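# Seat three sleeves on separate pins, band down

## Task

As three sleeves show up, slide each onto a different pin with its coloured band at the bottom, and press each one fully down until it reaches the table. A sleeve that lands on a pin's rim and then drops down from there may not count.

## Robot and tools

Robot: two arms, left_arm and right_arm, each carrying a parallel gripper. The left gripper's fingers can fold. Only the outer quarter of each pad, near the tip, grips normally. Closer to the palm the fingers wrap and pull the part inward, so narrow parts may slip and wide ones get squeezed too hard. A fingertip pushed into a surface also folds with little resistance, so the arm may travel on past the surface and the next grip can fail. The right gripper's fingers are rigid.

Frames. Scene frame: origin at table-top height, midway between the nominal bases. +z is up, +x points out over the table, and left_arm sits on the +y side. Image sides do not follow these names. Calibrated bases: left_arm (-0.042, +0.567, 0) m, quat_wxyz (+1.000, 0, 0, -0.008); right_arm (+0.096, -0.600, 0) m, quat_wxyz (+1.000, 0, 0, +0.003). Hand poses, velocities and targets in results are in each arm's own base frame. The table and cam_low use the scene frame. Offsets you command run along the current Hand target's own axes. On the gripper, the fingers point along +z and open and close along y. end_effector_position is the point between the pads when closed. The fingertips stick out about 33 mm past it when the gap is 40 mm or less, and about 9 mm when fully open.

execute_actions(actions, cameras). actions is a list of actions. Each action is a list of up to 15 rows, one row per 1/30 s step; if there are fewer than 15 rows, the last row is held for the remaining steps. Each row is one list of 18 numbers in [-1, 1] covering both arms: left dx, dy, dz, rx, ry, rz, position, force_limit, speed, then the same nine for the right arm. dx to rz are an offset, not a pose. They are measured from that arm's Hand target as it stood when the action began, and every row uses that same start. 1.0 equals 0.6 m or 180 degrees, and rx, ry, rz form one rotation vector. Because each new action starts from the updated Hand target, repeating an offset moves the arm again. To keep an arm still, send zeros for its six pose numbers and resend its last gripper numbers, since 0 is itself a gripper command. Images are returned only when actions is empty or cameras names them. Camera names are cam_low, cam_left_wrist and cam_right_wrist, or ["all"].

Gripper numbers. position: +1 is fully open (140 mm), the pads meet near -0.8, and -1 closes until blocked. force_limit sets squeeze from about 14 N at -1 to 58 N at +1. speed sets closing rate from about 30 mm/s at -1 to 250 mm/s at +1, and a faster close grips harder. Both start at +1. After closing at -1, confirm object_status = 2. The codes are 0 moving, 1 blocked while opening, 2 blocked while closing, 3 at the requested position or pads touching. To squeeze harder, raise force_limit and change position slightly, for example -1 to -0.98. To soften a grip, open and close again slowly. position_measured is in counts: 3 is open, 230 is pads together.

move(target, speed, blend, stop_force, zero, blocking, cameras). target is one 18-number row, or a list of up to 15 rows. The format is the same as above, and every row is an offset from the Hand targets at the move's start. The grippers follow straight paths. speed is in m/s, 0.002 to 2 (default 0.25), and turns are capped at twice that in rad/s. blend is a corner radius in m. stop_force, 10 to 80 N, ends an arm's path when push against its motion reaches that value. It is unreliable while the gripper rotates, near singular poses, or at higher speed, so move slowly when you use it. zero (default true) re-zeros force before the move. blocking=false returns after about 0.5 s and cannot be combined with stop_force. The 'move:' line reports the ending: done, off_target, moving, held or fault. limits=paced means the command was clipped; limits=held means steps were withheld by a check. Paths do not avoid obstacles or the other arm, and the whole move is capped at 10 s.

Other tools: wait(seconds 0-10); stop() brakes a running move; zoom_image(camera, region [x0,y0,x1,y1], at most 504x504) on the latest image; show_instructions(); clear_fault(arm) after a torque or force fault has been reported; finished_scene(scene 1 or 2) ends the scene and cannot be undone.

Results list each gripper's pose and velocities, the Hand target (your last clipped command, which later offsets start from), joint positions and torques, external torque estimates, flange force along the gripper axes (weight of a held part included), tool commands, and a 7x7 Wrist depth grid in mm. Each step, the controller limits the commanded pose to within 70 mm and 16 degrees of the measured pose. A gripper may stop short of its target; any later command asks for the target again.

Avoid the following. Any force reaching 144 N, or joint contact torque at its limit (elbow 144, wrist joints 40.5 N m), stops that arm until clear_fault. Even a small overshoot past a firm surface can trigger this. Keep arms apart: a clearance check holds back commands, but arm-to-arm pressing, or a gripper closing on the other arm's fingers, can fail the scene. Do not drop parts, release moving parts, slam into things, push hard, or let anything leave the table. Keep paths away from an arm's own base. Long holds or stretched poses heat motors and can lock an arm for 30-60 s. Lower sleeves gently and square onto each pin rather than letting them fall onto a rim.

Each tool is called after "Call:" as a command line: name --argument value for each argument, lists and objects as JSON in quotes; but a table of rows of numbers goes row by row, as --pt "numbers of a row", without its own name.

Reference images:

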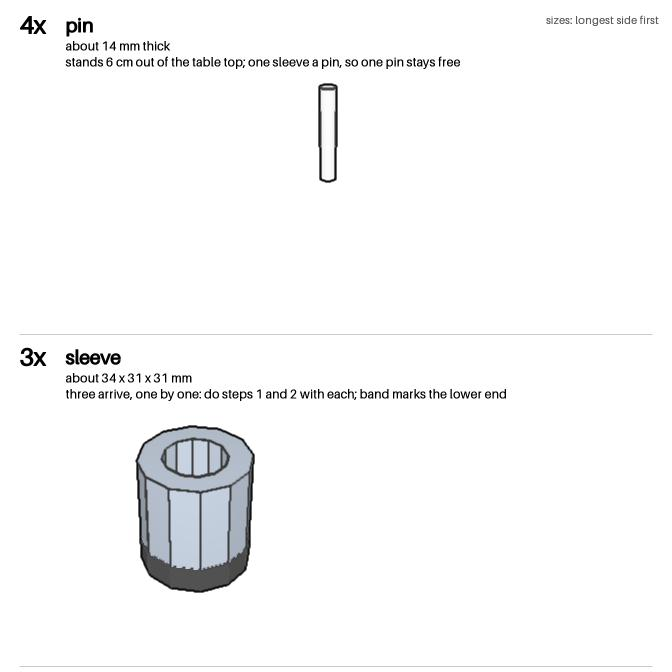

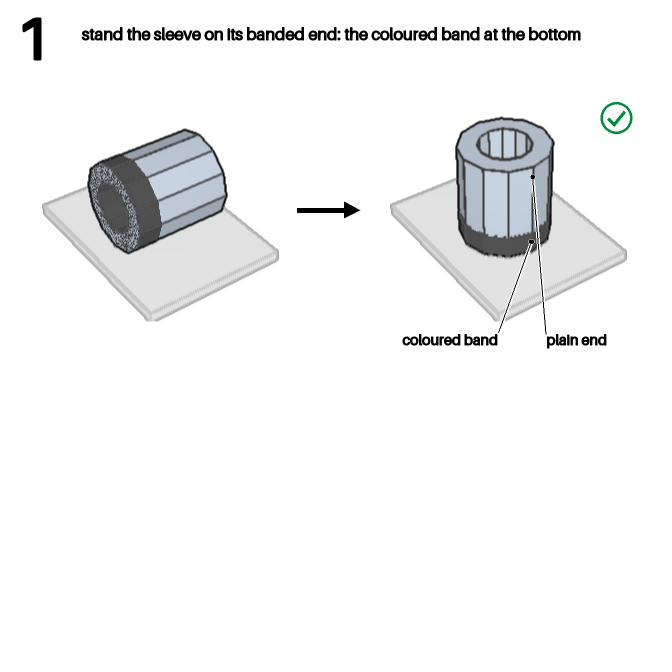

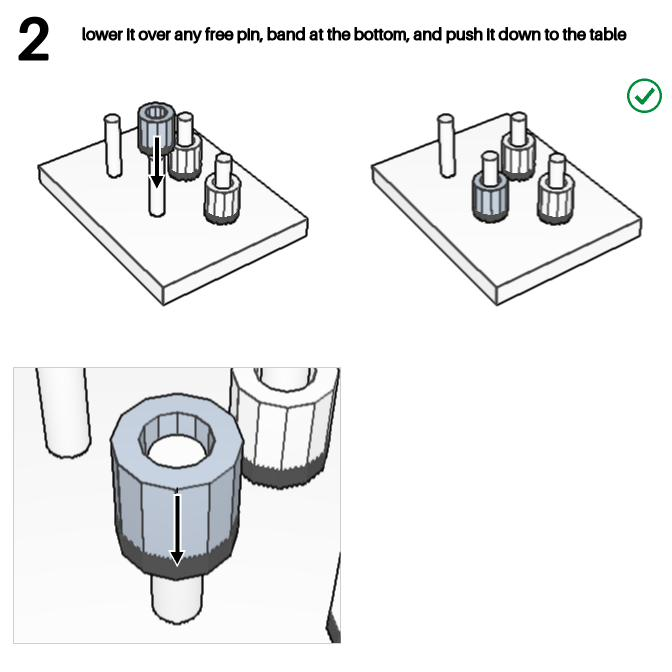

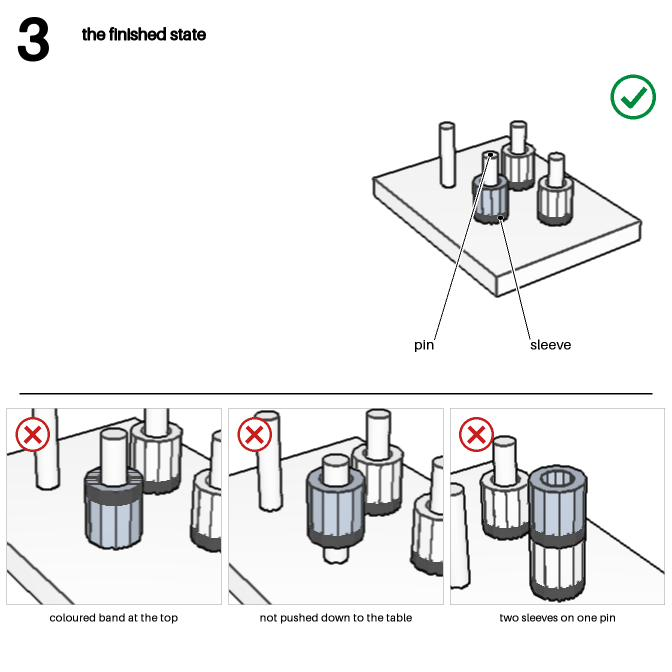

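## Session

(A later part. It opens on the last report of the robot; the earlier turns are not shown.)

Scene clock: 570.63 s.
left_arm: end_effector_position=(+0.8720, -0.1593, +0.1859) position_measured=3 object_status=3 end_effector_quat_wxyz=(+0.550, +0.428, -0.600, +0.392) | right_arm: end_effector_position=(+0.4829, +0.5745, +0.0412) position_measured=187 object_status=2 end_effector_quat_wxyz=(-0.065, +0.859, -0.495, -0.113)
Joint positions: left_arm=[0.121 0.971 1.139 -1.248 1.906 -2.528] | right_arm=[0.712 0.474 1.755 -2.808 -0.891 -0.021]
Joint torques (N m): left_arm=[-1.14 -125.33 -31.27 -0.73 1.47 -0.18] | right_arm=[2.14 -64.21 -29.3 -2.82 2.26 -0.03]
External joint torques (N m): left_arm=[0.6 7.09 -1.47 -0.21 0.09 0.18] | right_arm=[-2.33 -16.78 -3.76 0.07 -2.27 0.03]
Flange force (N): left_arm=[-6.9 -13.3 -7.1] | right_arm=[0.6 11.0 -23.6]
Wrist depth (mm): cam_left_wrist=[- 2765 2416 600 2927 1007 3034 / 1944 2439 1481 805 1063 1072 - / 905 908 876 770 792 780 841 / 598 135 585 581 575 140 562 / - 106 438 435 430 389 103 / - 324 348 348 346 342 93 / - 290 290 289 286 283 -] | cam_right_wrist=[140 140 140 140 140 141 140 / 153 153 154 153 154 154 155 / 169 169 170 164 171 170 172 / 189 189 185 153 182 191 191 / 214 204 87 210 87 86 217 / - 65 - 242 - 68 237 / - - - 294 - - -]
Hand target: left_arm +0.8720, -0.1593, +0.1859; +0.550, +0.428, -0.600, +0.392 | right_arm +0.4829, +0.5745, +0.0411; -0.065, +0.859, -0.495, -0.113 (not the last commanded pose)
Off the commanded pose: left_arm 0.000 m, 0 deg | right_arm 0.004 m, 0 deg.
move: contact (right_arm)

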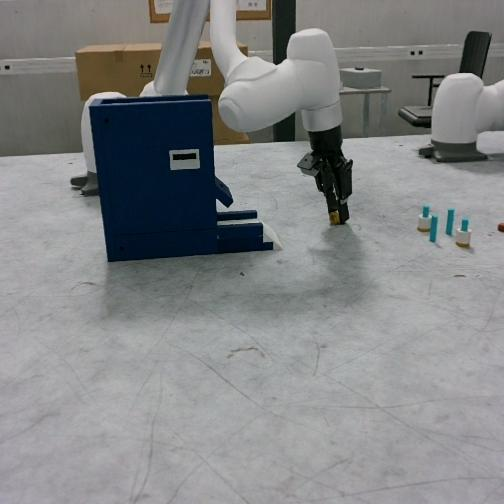

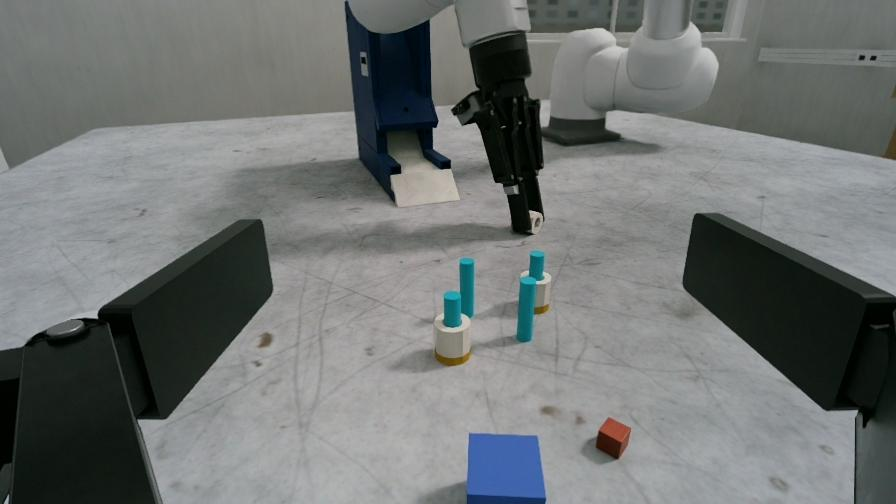

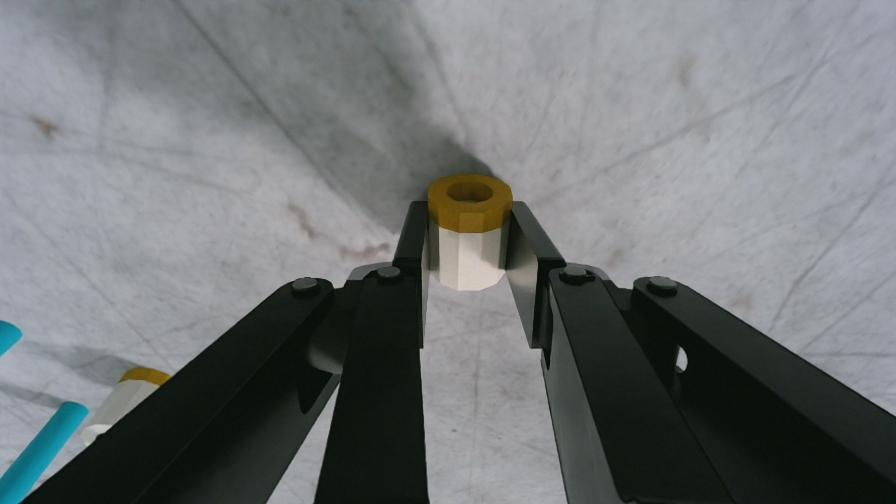

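Call:
move --pt "0 0 0 0 0 0 1 1 1 0 0 0 0 0 0 -0.15 0 -1" --pt "0 0 0 0 0 0 1 1 1 0 0 -0.1 0 0 0 -0.15 0 -1" --pt "0 0 0 0 0 0 1 1 1 -0.1342 -0.0008 -0.2382 0.0654 0.0654 0.4968 -0.15 0 -1" --pt "0 0 0 0 0 0 1 1 1 -0.1965 0 -0.2217 0.1306 0 0.9914 -0.15 0 -1" --speed '[0.1,0.1,0.5,0.5]' --blend '[0,0.01,0.03,0]' --cameras '["cam_left_wrist","cam_right_wrist"]'

Call:
zoom_image --camera "cam_right_wrist" --region '[407, 215, 497, 305]'

Scene clock: 601.70 s.
left_arm: end_effector_position=(+0.8720, -0.1593, +0.1859) position_measured=3 object_status=3 end_effector_quat_wxyz=(+0.550, +0.428, -0.600, +0.392) | right_arm: end_effector_position=(+0.4433, +0.6432, +0.2002) position_measured=148 object_status=3 end_effector_quat_wxyz=(+0.000, +0.500, +0.866, +0.000)
Joint positions: left_arm=[0.121 0.971 1.139 -1.248 1.906 -2.528] | right_arm=[0.923 0.421 1.489 -3.141 -1.233 3.54]
Joint torques (N m): left_arm=[-1.12 -125.35 -31.13 -0.71 1.45 -0.16] | right_arm=[1.14 -82.65 -42.38 -3.95 -0.17 -0.23]
External joint torques (N m): left_arm=[1.33 6.31 -1.83 -0.2 0.12 0.16] | right_arm=[-0.96 -0.31 2.18 -0.13 0.18 0.23]
Flange force (N): left_arm=[-6.2 -12.9 -7.9] | right_arm=[-3.2 -4.6 2.5]
Wrist depth (mm): cam_left_wrist=[2488 - 876 895 478 1037 3554 / 1899 1352 1303 1179 1168 1096 - / 911 898 901 787 864 864 846 / 595 135 587 575 577 140 568 / - 106 437 437 430 389 103 / - 323 350 344 342 341 93 / - 292 289 278 287 285 -] | cam_right_wrist=[298 298 300 300 298 300 299 / 315 316 317 316 318 314 312 / 334 336 336 334 334 336 335 / 357 354 346 353 141 354 357 / 371 82 87 382 117 87 373 / - 65 69 407 - 65 68 / - 65 - 415 - - -]
Hand target: left_arm +0.8720, -0.1593, +0.1859; +0.550, +0.428, -0.600, +0.392 | right_arm +0.4433, +0.6432, +0.2002; +0.000, +0.500, +0.866, +0.000
Off the commanded pose: left_arm 0.000 m, 0 deg | right_arm 0.000 m, 0 deg.
move: done
Images, in order (width x height): cam_left_wrist 896x504, cam_right_wrist 896x504.

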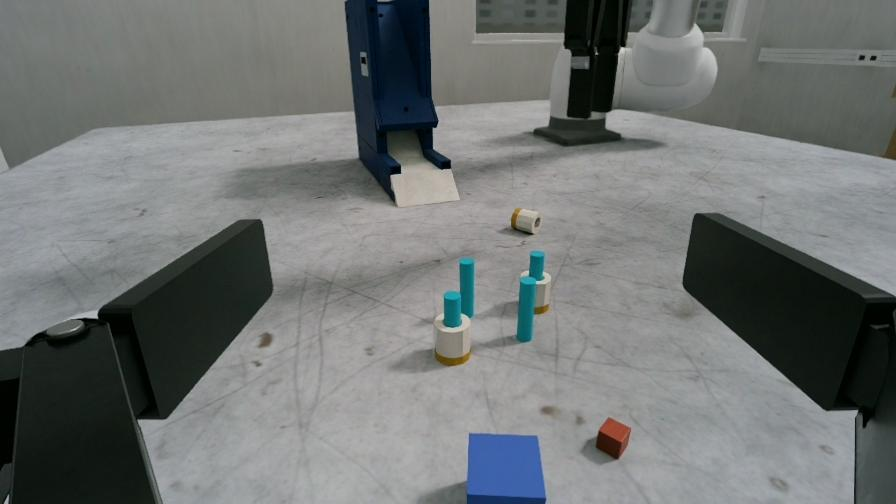

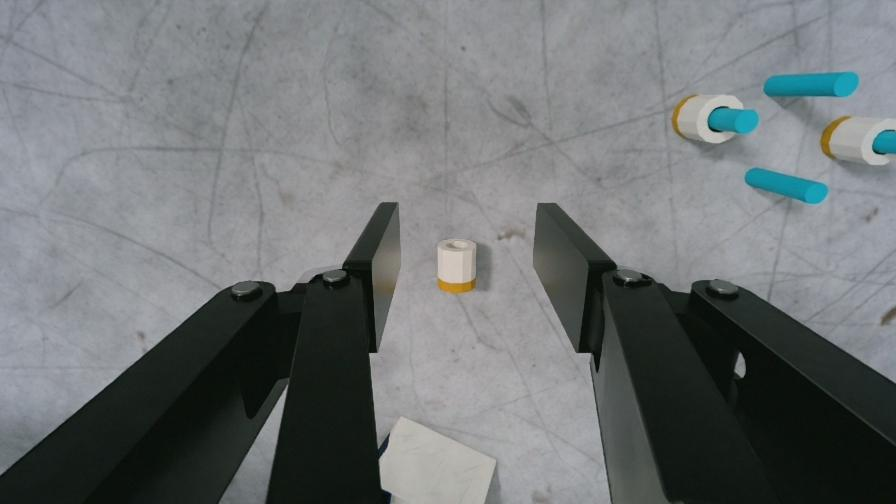

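Scaled by 5.600 from the camera's 896x504 image, which has a finer 1280x720 frame.

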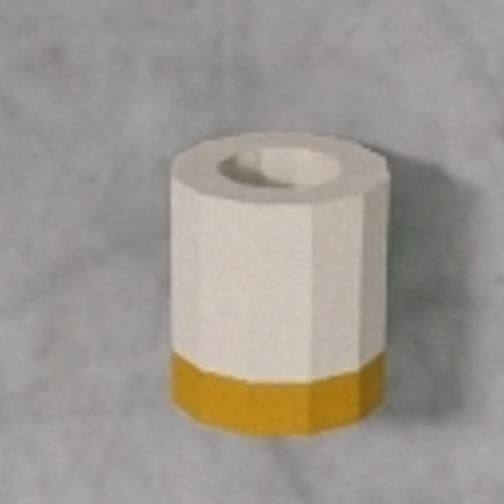

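Call:
move --pt "0 0 0 0 0 0 1 1 1 -0.0530 -0.0015 0.1842 0 -0.1667 0 -0.15 0 -1" --pt "0 0 0 0 0 0 1 1 1 -0.1031 -0.0015 0.2708 0 -0.1667 0 -0.15 0 -1" --pt "0 0 0 0 0 0 1 1 1 -0.1031 -0.0015 0.2708 0 -0.1667 0 -1 0 -1" --speed '[0.25,0.12,0.1]' --cameras '["cam_right_wrist"]'

Call:
zoom_image --camera "cam_right_wrist" --region '[410, 160, 530, 320]'

Scene clock: 662.70 s.
left_arm: end_effector_position=(+0.8720, -0.1593, +0.1859) position_measured=3 object_status=3 end_effector_quat_wxyz=(+0.550, +0.428, -0.600, +0.392) | right_arm: end_effector_position=(+0.4733, +0.5892, +0.0377) position_measured=187 object_status=0 end_effector_quat_wxyz=(+0.224, +0.482, +0.837, -0.130)
Joint positions: left_arm=[0.121 0.971 1.139 -1.248 1.906 -2.528] | right_arm=[1.04 0.645 1.539 -3.614 -1.269 3.872]
Joint torques (N m): left_arm=[-0.9 -125.13 -31.18 -0.73 1.44 -0.17] | right_arm=[-7.08 -86.14 -31.23 -5.18 0.3 -0.22]
External joint torques (N m): left_arm=[1.33 6.38 -1.68 -0.18 0.13 0.17] | right_arm=[6.94 -12.47 -4.02 1.03 -1.23 0.22]
Flange force (N): left_arm=[-6.2 -12.6 -7.7] | right_arm=[-3.0 -9.5 -15.9]
Wrist depth (mm): cam_left_wrist=[- - 725 901 1163 425 3231 / - 1220 1289 852 515 1179 2962 / 925 911 879 795 785 861 841 / 597 135 584 580 575 140 565 / - 106 440 436 430 388 103 / - 323 351 348 344 342 93 / - 291 288 286 276 283 -] | cam_right_wrist=[122 122 125 125 122 122 122 / 140 140 140 140 140 140 140 / 163 163 163 158 163 163 163 / 197 196 189 151 181 195 197 / 247 224 87 234 87 86 246 / 312 65 - 309 - 68 68 / - - - 335 - - -]
Hand target: left_arm +0.8720, -0.1593, +0.1859; +0.550, +0.428, -0.600, +0.392 | right_arm +0.4733, +0.5892, +0.0377; +0.224, +0.482, +0.837, -0.130
Off the commanded pose: left_arm 0.000 m, 0 deg | right_arm 0.000 m, 0 deg.
move: done
Images, in order (width x height): cam_right_wrist 896x504.

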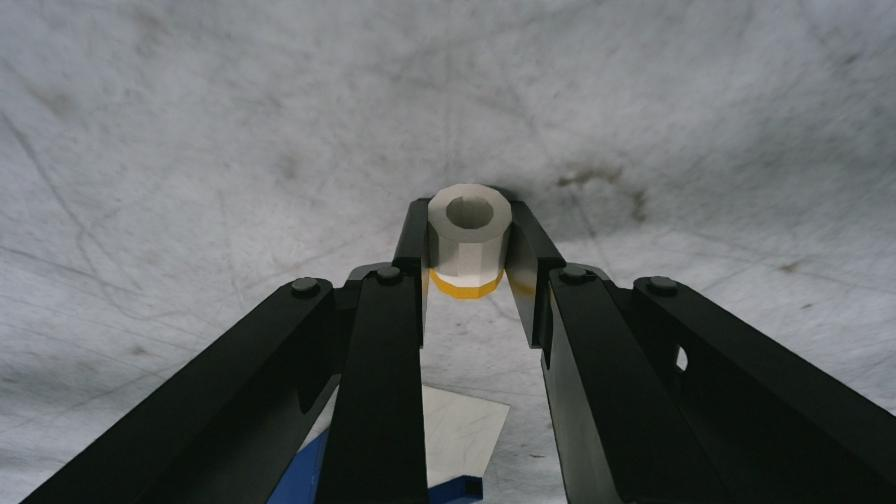

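Scaled by 3.150 from the camera's 896x504 image, which has a finer 1280x720 frame.

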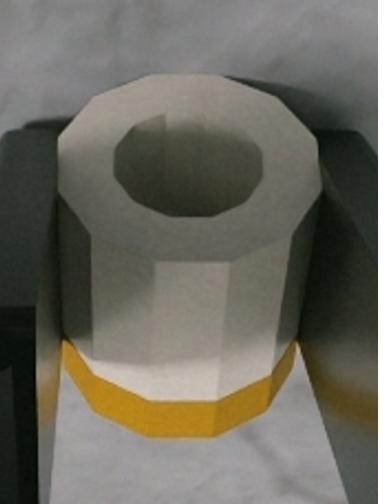

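Call:
move --pt "0 0 0 0 0 0 1 1 1 -0.1 0 -0.1732 0 0 0 -1 0 -1" --pt "0 0 0 0 0 0 1 1 1 -0.1208 0.3835 -0.1850 0 0.5 0 -1 0 -1" --pt "0 0 0 0 0 0 1 1 1 -0.0185 0.3835 -0.1478 0 0.5 0 -1 0 -1" --pt "0 0 0 0 0 0 1 1 1 -0.0007 0.3835 -0.1170 0 0.5 0 -1 0 -1" --speed '[0.2,0.45,0.2,0.1]' --blend '[0.03,0.01,0,0]' --cameras '["cam_left_wrist","cam_right_wrist"]'

Call:
zoom_image --camera "cam_right_wrist" --region '[420, 170, 520, 370]'

Call:
zoom_image --camera "cam_left_wrist" --region '[432, 210, 532, 340]'

Scene clock: 674.17 s.
left_arm: end_effector_position=(+0.8720, -0.1593, +0.1859) position_measured=3 object_status=3 end_effector_quat_wxyz=(+0.550, +0.428, -0.600, +0.392) | right_arm: end_effector_position=(+0.6551, +0.7346, +0.0986) position_measured=187 object_status=2 end_effector_quat_wxyz=(-0.433, +0.433, +0.750, +0.250)
Joint positions: left_arm=[0.121 0.971 1.139 -1.248 1.906 -2.528] | right_arm=[0.509 0.843 1.294 -2.031 -1.312 2.632]
Joint torques (N m): left_arm=[-1.28 -125.27 -31.19 -0.77 1.46 -0.15] | right_arm=[0.87 -114.36 -35.76 0.58 -1.14 0.32]
External joint torques (N m): left_arm=[0.86 7.02 -1.55 -0.16 0.1 0.15] | right_arm=[-0.75 1.88 1.97 -0.15 -0.07 -0.32]
Flange force (N): left_arm=[-6.8 -13.3 -7.5] | right_arm=[-2.9 -3.2 0.3]
Wrist depth (mm): cam_left_wrist=[2242 471 477 2765 3362 3274 3190 / - 1382 451 1263 1174 1087 - / 918 892 738 460 864 852 858 / 600 135 584 542 577 140 569 / - 106 440 415 428 390 103 / - 320 349 347 345 342 93 / - 290 289 278 277 286 -] | cam_right_wrist=[465 465 465 465 465 465 463 / 379 375 376 376 376 396 373 / 315 317 315 316 315 303 314 / 272 270 272 150 205 272 273 / 238 239 87 172 87 87 238 / - 65 - 208 - 68 208 / - - - 191 - - -]
Hand target: left_arm +0.8720, -0.1593, +0.1859; +0.550, +0.428, -0.600, +0.392 | right_arm +0.6551, +0.7346, +0.0985; -0.433, +0.433, +0.750, +0.250
Off the commanded pose: left_arm 0.000 m, 0 deg | right_arm 0.000 m, 0 deg.
move: done
Images, in order (width x height): cam_left_wrist 896x504, cam_right_wrist 896x504.

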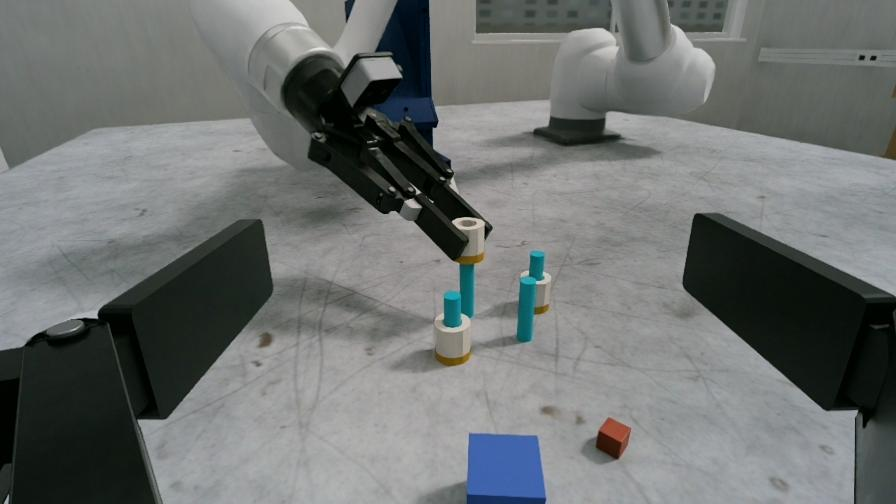

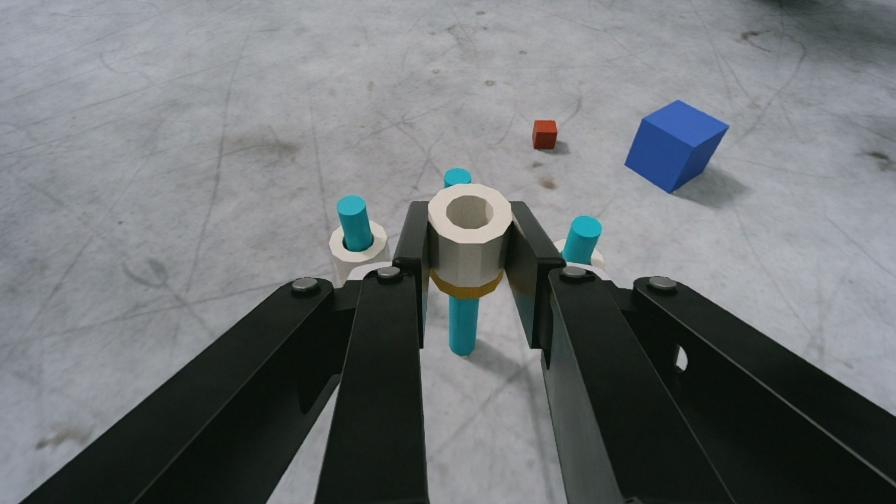

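Scaled by 2.520 from the camera's 896x504 image, which has a finer 1280x720 frame.

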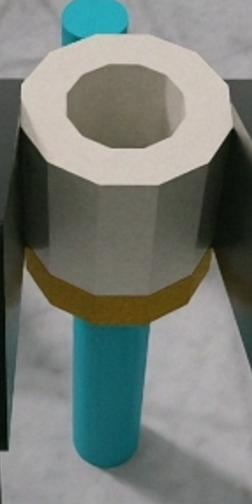

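Scaled by 3.877 from the camera's 896x504 image, which has a finer 1280x720 frame.

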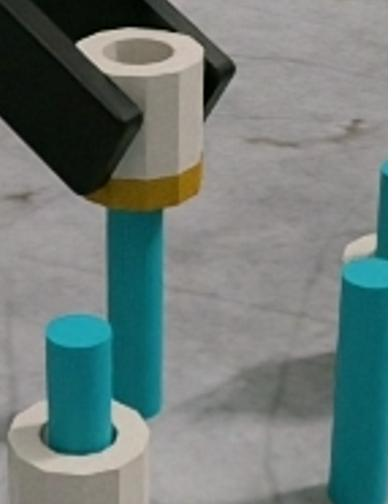

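Call:
move --target '[0,0,0,0,0,0,1,1,1,-0.0971,0.0005,0.0551,0,0,0,-1,0,-1]' --speed 0.03 --stop_force 15 --cameras '["cam_left_wrist","cam_right_wrist"]'

Scene clock: 692.70 s.
left_arm: end_effector_position=(+0.8720, -0.1593, +0.1859) position_measured=3 object_status=3 end_effector_quat_wxyz=(+0.550, +0.428, -0.600, +0.392) | right_arm: end_effector_position=(+0.6556, +0.7343, +0.0336) position_measured=187 object_status=2 end_effector_quat_wxyz=(-0.434, +0.433, +0.750, +0.250)
Joint positions: left_arm=[0.121 0.971 1.139 -1.248 1.906 -2.528] | right_arm=[0.508 0.906 1.309 -2.011 -1.279 2.56]
Joint torques (N m): left_arm=[-1.04 -125.42 -31.26 -0.76 1.46 -0.16] | right_arm=[3.55 -89.34 -25.88 -3.4 5.37 -0.04]
External joint torques (N m): left_arm=[1.02 6.75 -1.6 -0.17 0.11 0.16] | right_arm=[-3.56 -24.65 -5.77 3.87 -6.72 0.04]
Flange force (N): left_arm=[-6.6 -13.0 -7.5] | right_arm=[20.3 -14.2 -20.1]
Wrist depth (mm): cam_left_wrist=[2416 512 653 810 1101 964 3190 / - 550 498 882 1179 1091 - / 918 905 477 800 867 852 841 / 594 135 443 483 584 140 565 / - 106 437 435 430 386 103 / - 324 350 349 345 340 93 / - 292 290 280 278 284 -] | cam_right_wrist=[321 321 320 321 320 335 320 / 259 260 250 249 249 250 259 / 218 217 210 210 197 218 218 / 187 187 192 152 141 187 187 / 169 164 87 160 87 86 165 / - 65 - 143 - 68 143 / - - - 132 - - -]
Hand target: left_arm +0.8720, -0.1593, +0.1859; +0.550, +0.428, -0.600, +0.392 | right_arm +0.6556, +0.7343, +0.0336; -0.434, +0.433, +0.750, +0.250 (not the last commanded pose)
Off the commanded pose: left_arm 0.000 m, 0 deg | right_arm 0.002 m, 0 deg.
move: contact (right_arm)
Images, in order (width x height): cam_left_wrist 896x504, cam_right_wrist 896x504.

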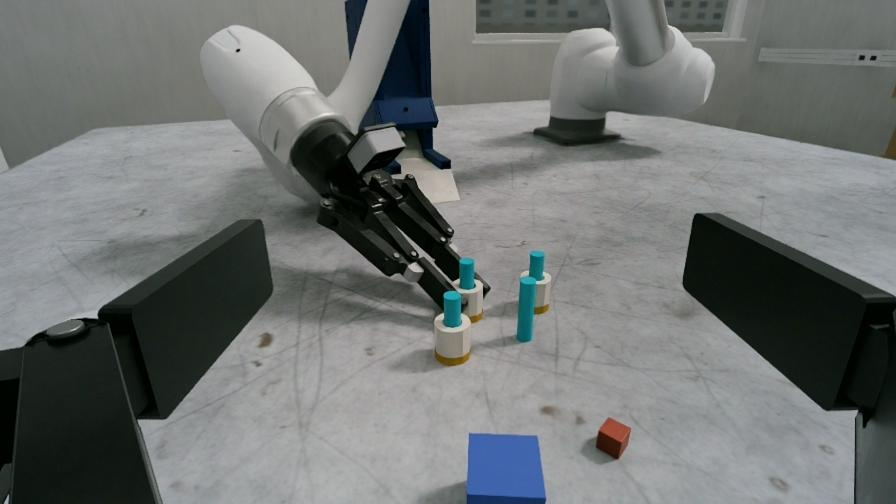

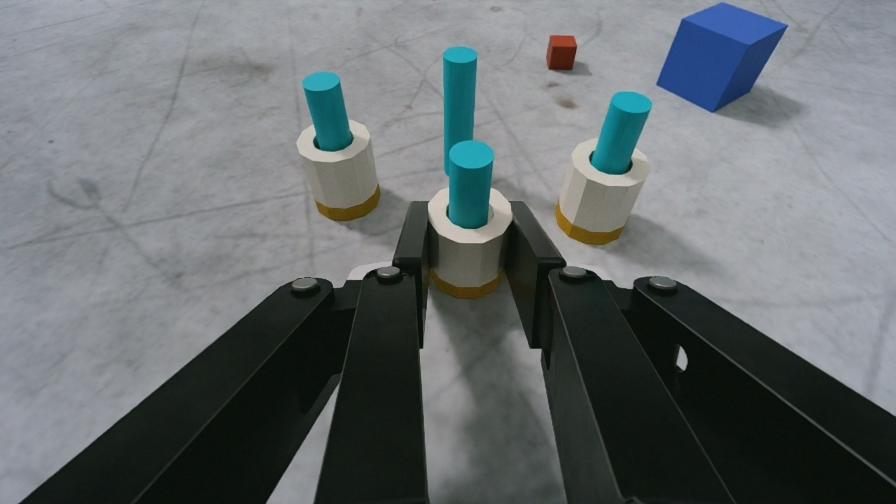

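Call:
move --pt "0 0 0 0 0 0 1 1 1 0.0014 0 -0.0008 0 0 0 -1 0 -1" --pt "0 0 0 0 0 0 1 1 1 0.0014 0 -0.0008 0 0 0 -0.4 0 -1" --pt "0 0 0 0 0 0 1 1 1 0.0014 0 -0.0508 0 0 0 -0.4 0 -1" --pt "0 0 0 0 0 0 1 1 1 0.0591 0 -0.2508 0 0 0 -0.4 0 -1" --speed '[0.02,0.02,0.08,0.3]' --blend '[0,0,0.01,0]' --cameras '["all"]'

Call:
zoom_image --camera "cam_left_wrist" --region '[412, 230, 572, 380]'

Call:
zoom_image --camera "cam_right_wrist" --region '[280, 120, 640, 330]'

Scene clock: 705.57 s.
left_arm: end_effector_position=(+0.8720, -0.1593, +0.1859) position_measured=3 object_status=3 end_effector_quat_wxyz=(+0.550, +0.428, -0.600, +0.392) | right_arm: end_effector_position=(+0.7120, +0.6369, +0.1394) position_measured=179 object_status=3 end_effector_quat_wxyz=(-0.434, +0.433, +0.750, +0.250)
Joint positions: left_arm=[0.121 0.971 1.139 -1.248 1.906 -2.528] | right_arm=[0.388 0.815 1.264 -2.093 -1.43 2.635]
Joint torques (N m): left_arm=[-0.91 -124.92 -31.27 -0.72 1.5 -0.22] | right_arm=[0.73 -111.3 -36.73 0.41 -1.49 -0.15]
External joint torques (N m): left_arm=[0.69 6.09 -1.62 -0.21 0.07 0.22] | right_arm=[-0.44 0.03 1.88 -0.17 0.29 0.14]
Flange force (N): left_arm=[-6.0 -12.2 -6.8] | right_arm=[-0.6 -5.3 0.7]
Wrist depth (mm): cam_left_wrist=[2056 522 701 841 1106 3231 2962 / 2242 665 482 846 1163 1226 2675 / 939 895 813 792 873 855 829 / 592 134 554 595 575 140 565 / - 106 438 411 433 391 103 / - 325 361 348 345 342 93 / - 288 280 290 285 285 -] | cam_right_wrist=[558 554 559 558 555 558 553 / 449 449 450 449 431 450 446 / 375 379 377 376 376 377 378 / 324 324 325 316 320 324 324 / 284 87 87 278 87 86 285 / - 65 - 249 - 67 68 / - - - 230 - - -]
Hand target: left_arm +0.8720, -0.1593, +0.1859; +0.550, +0.428, -0.600, +0.392 | right_arm +0.7121, +0.6368, +0.1395; -0.434, +0.433, +0.750, +0.250
Off the commanded pose: left_arm 0.000 m, 0 deg | right_arm 0.000 m, 0 deg.
move: done

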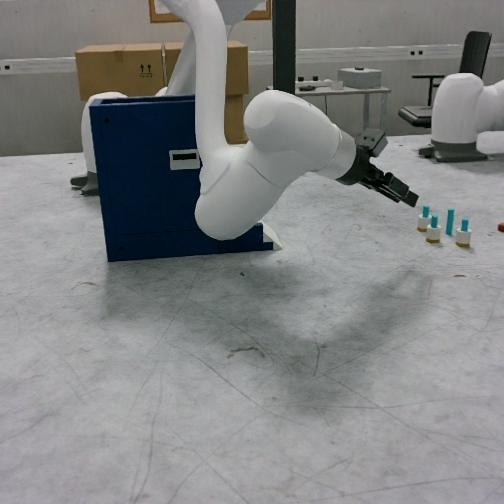

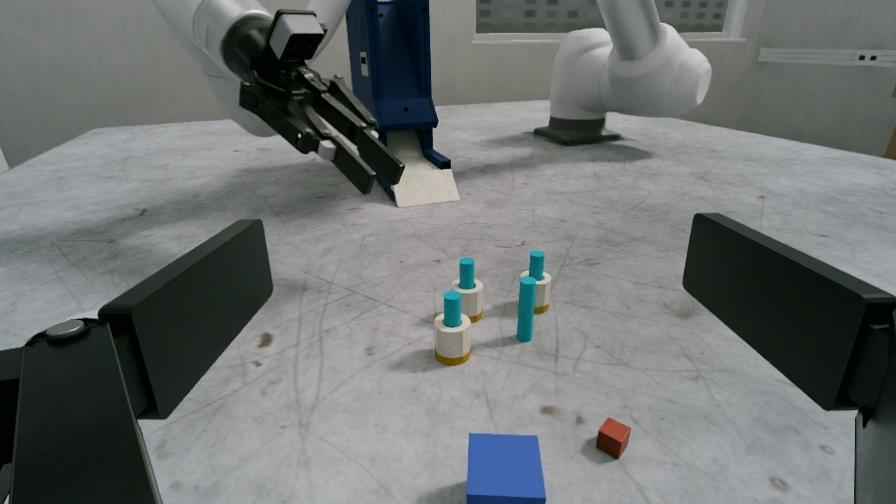

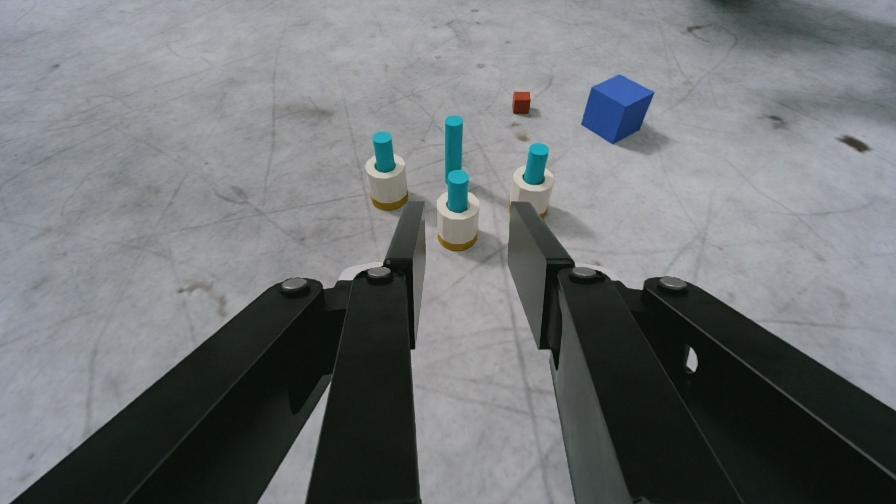

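Scaled by 3.150 from the camera's 896x504 image, which has a finer 1280x720 frame.

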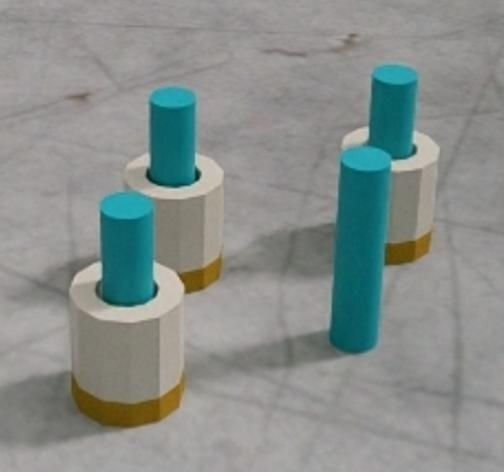

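Scaled by 1.400 from the camera's 896x504 image, which has a finer 1280x720 frame.

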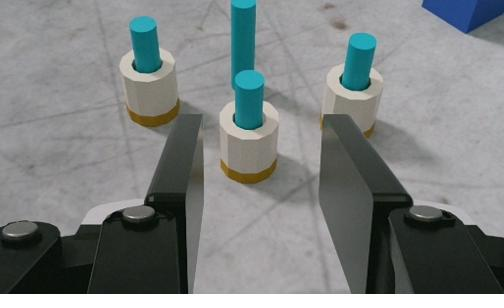

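All three sleeves are seated on separate pins with the band at the bottom, and the fingers are clear of them.

Call:
finished_scene --scene 2

The scene is finished: the task was done.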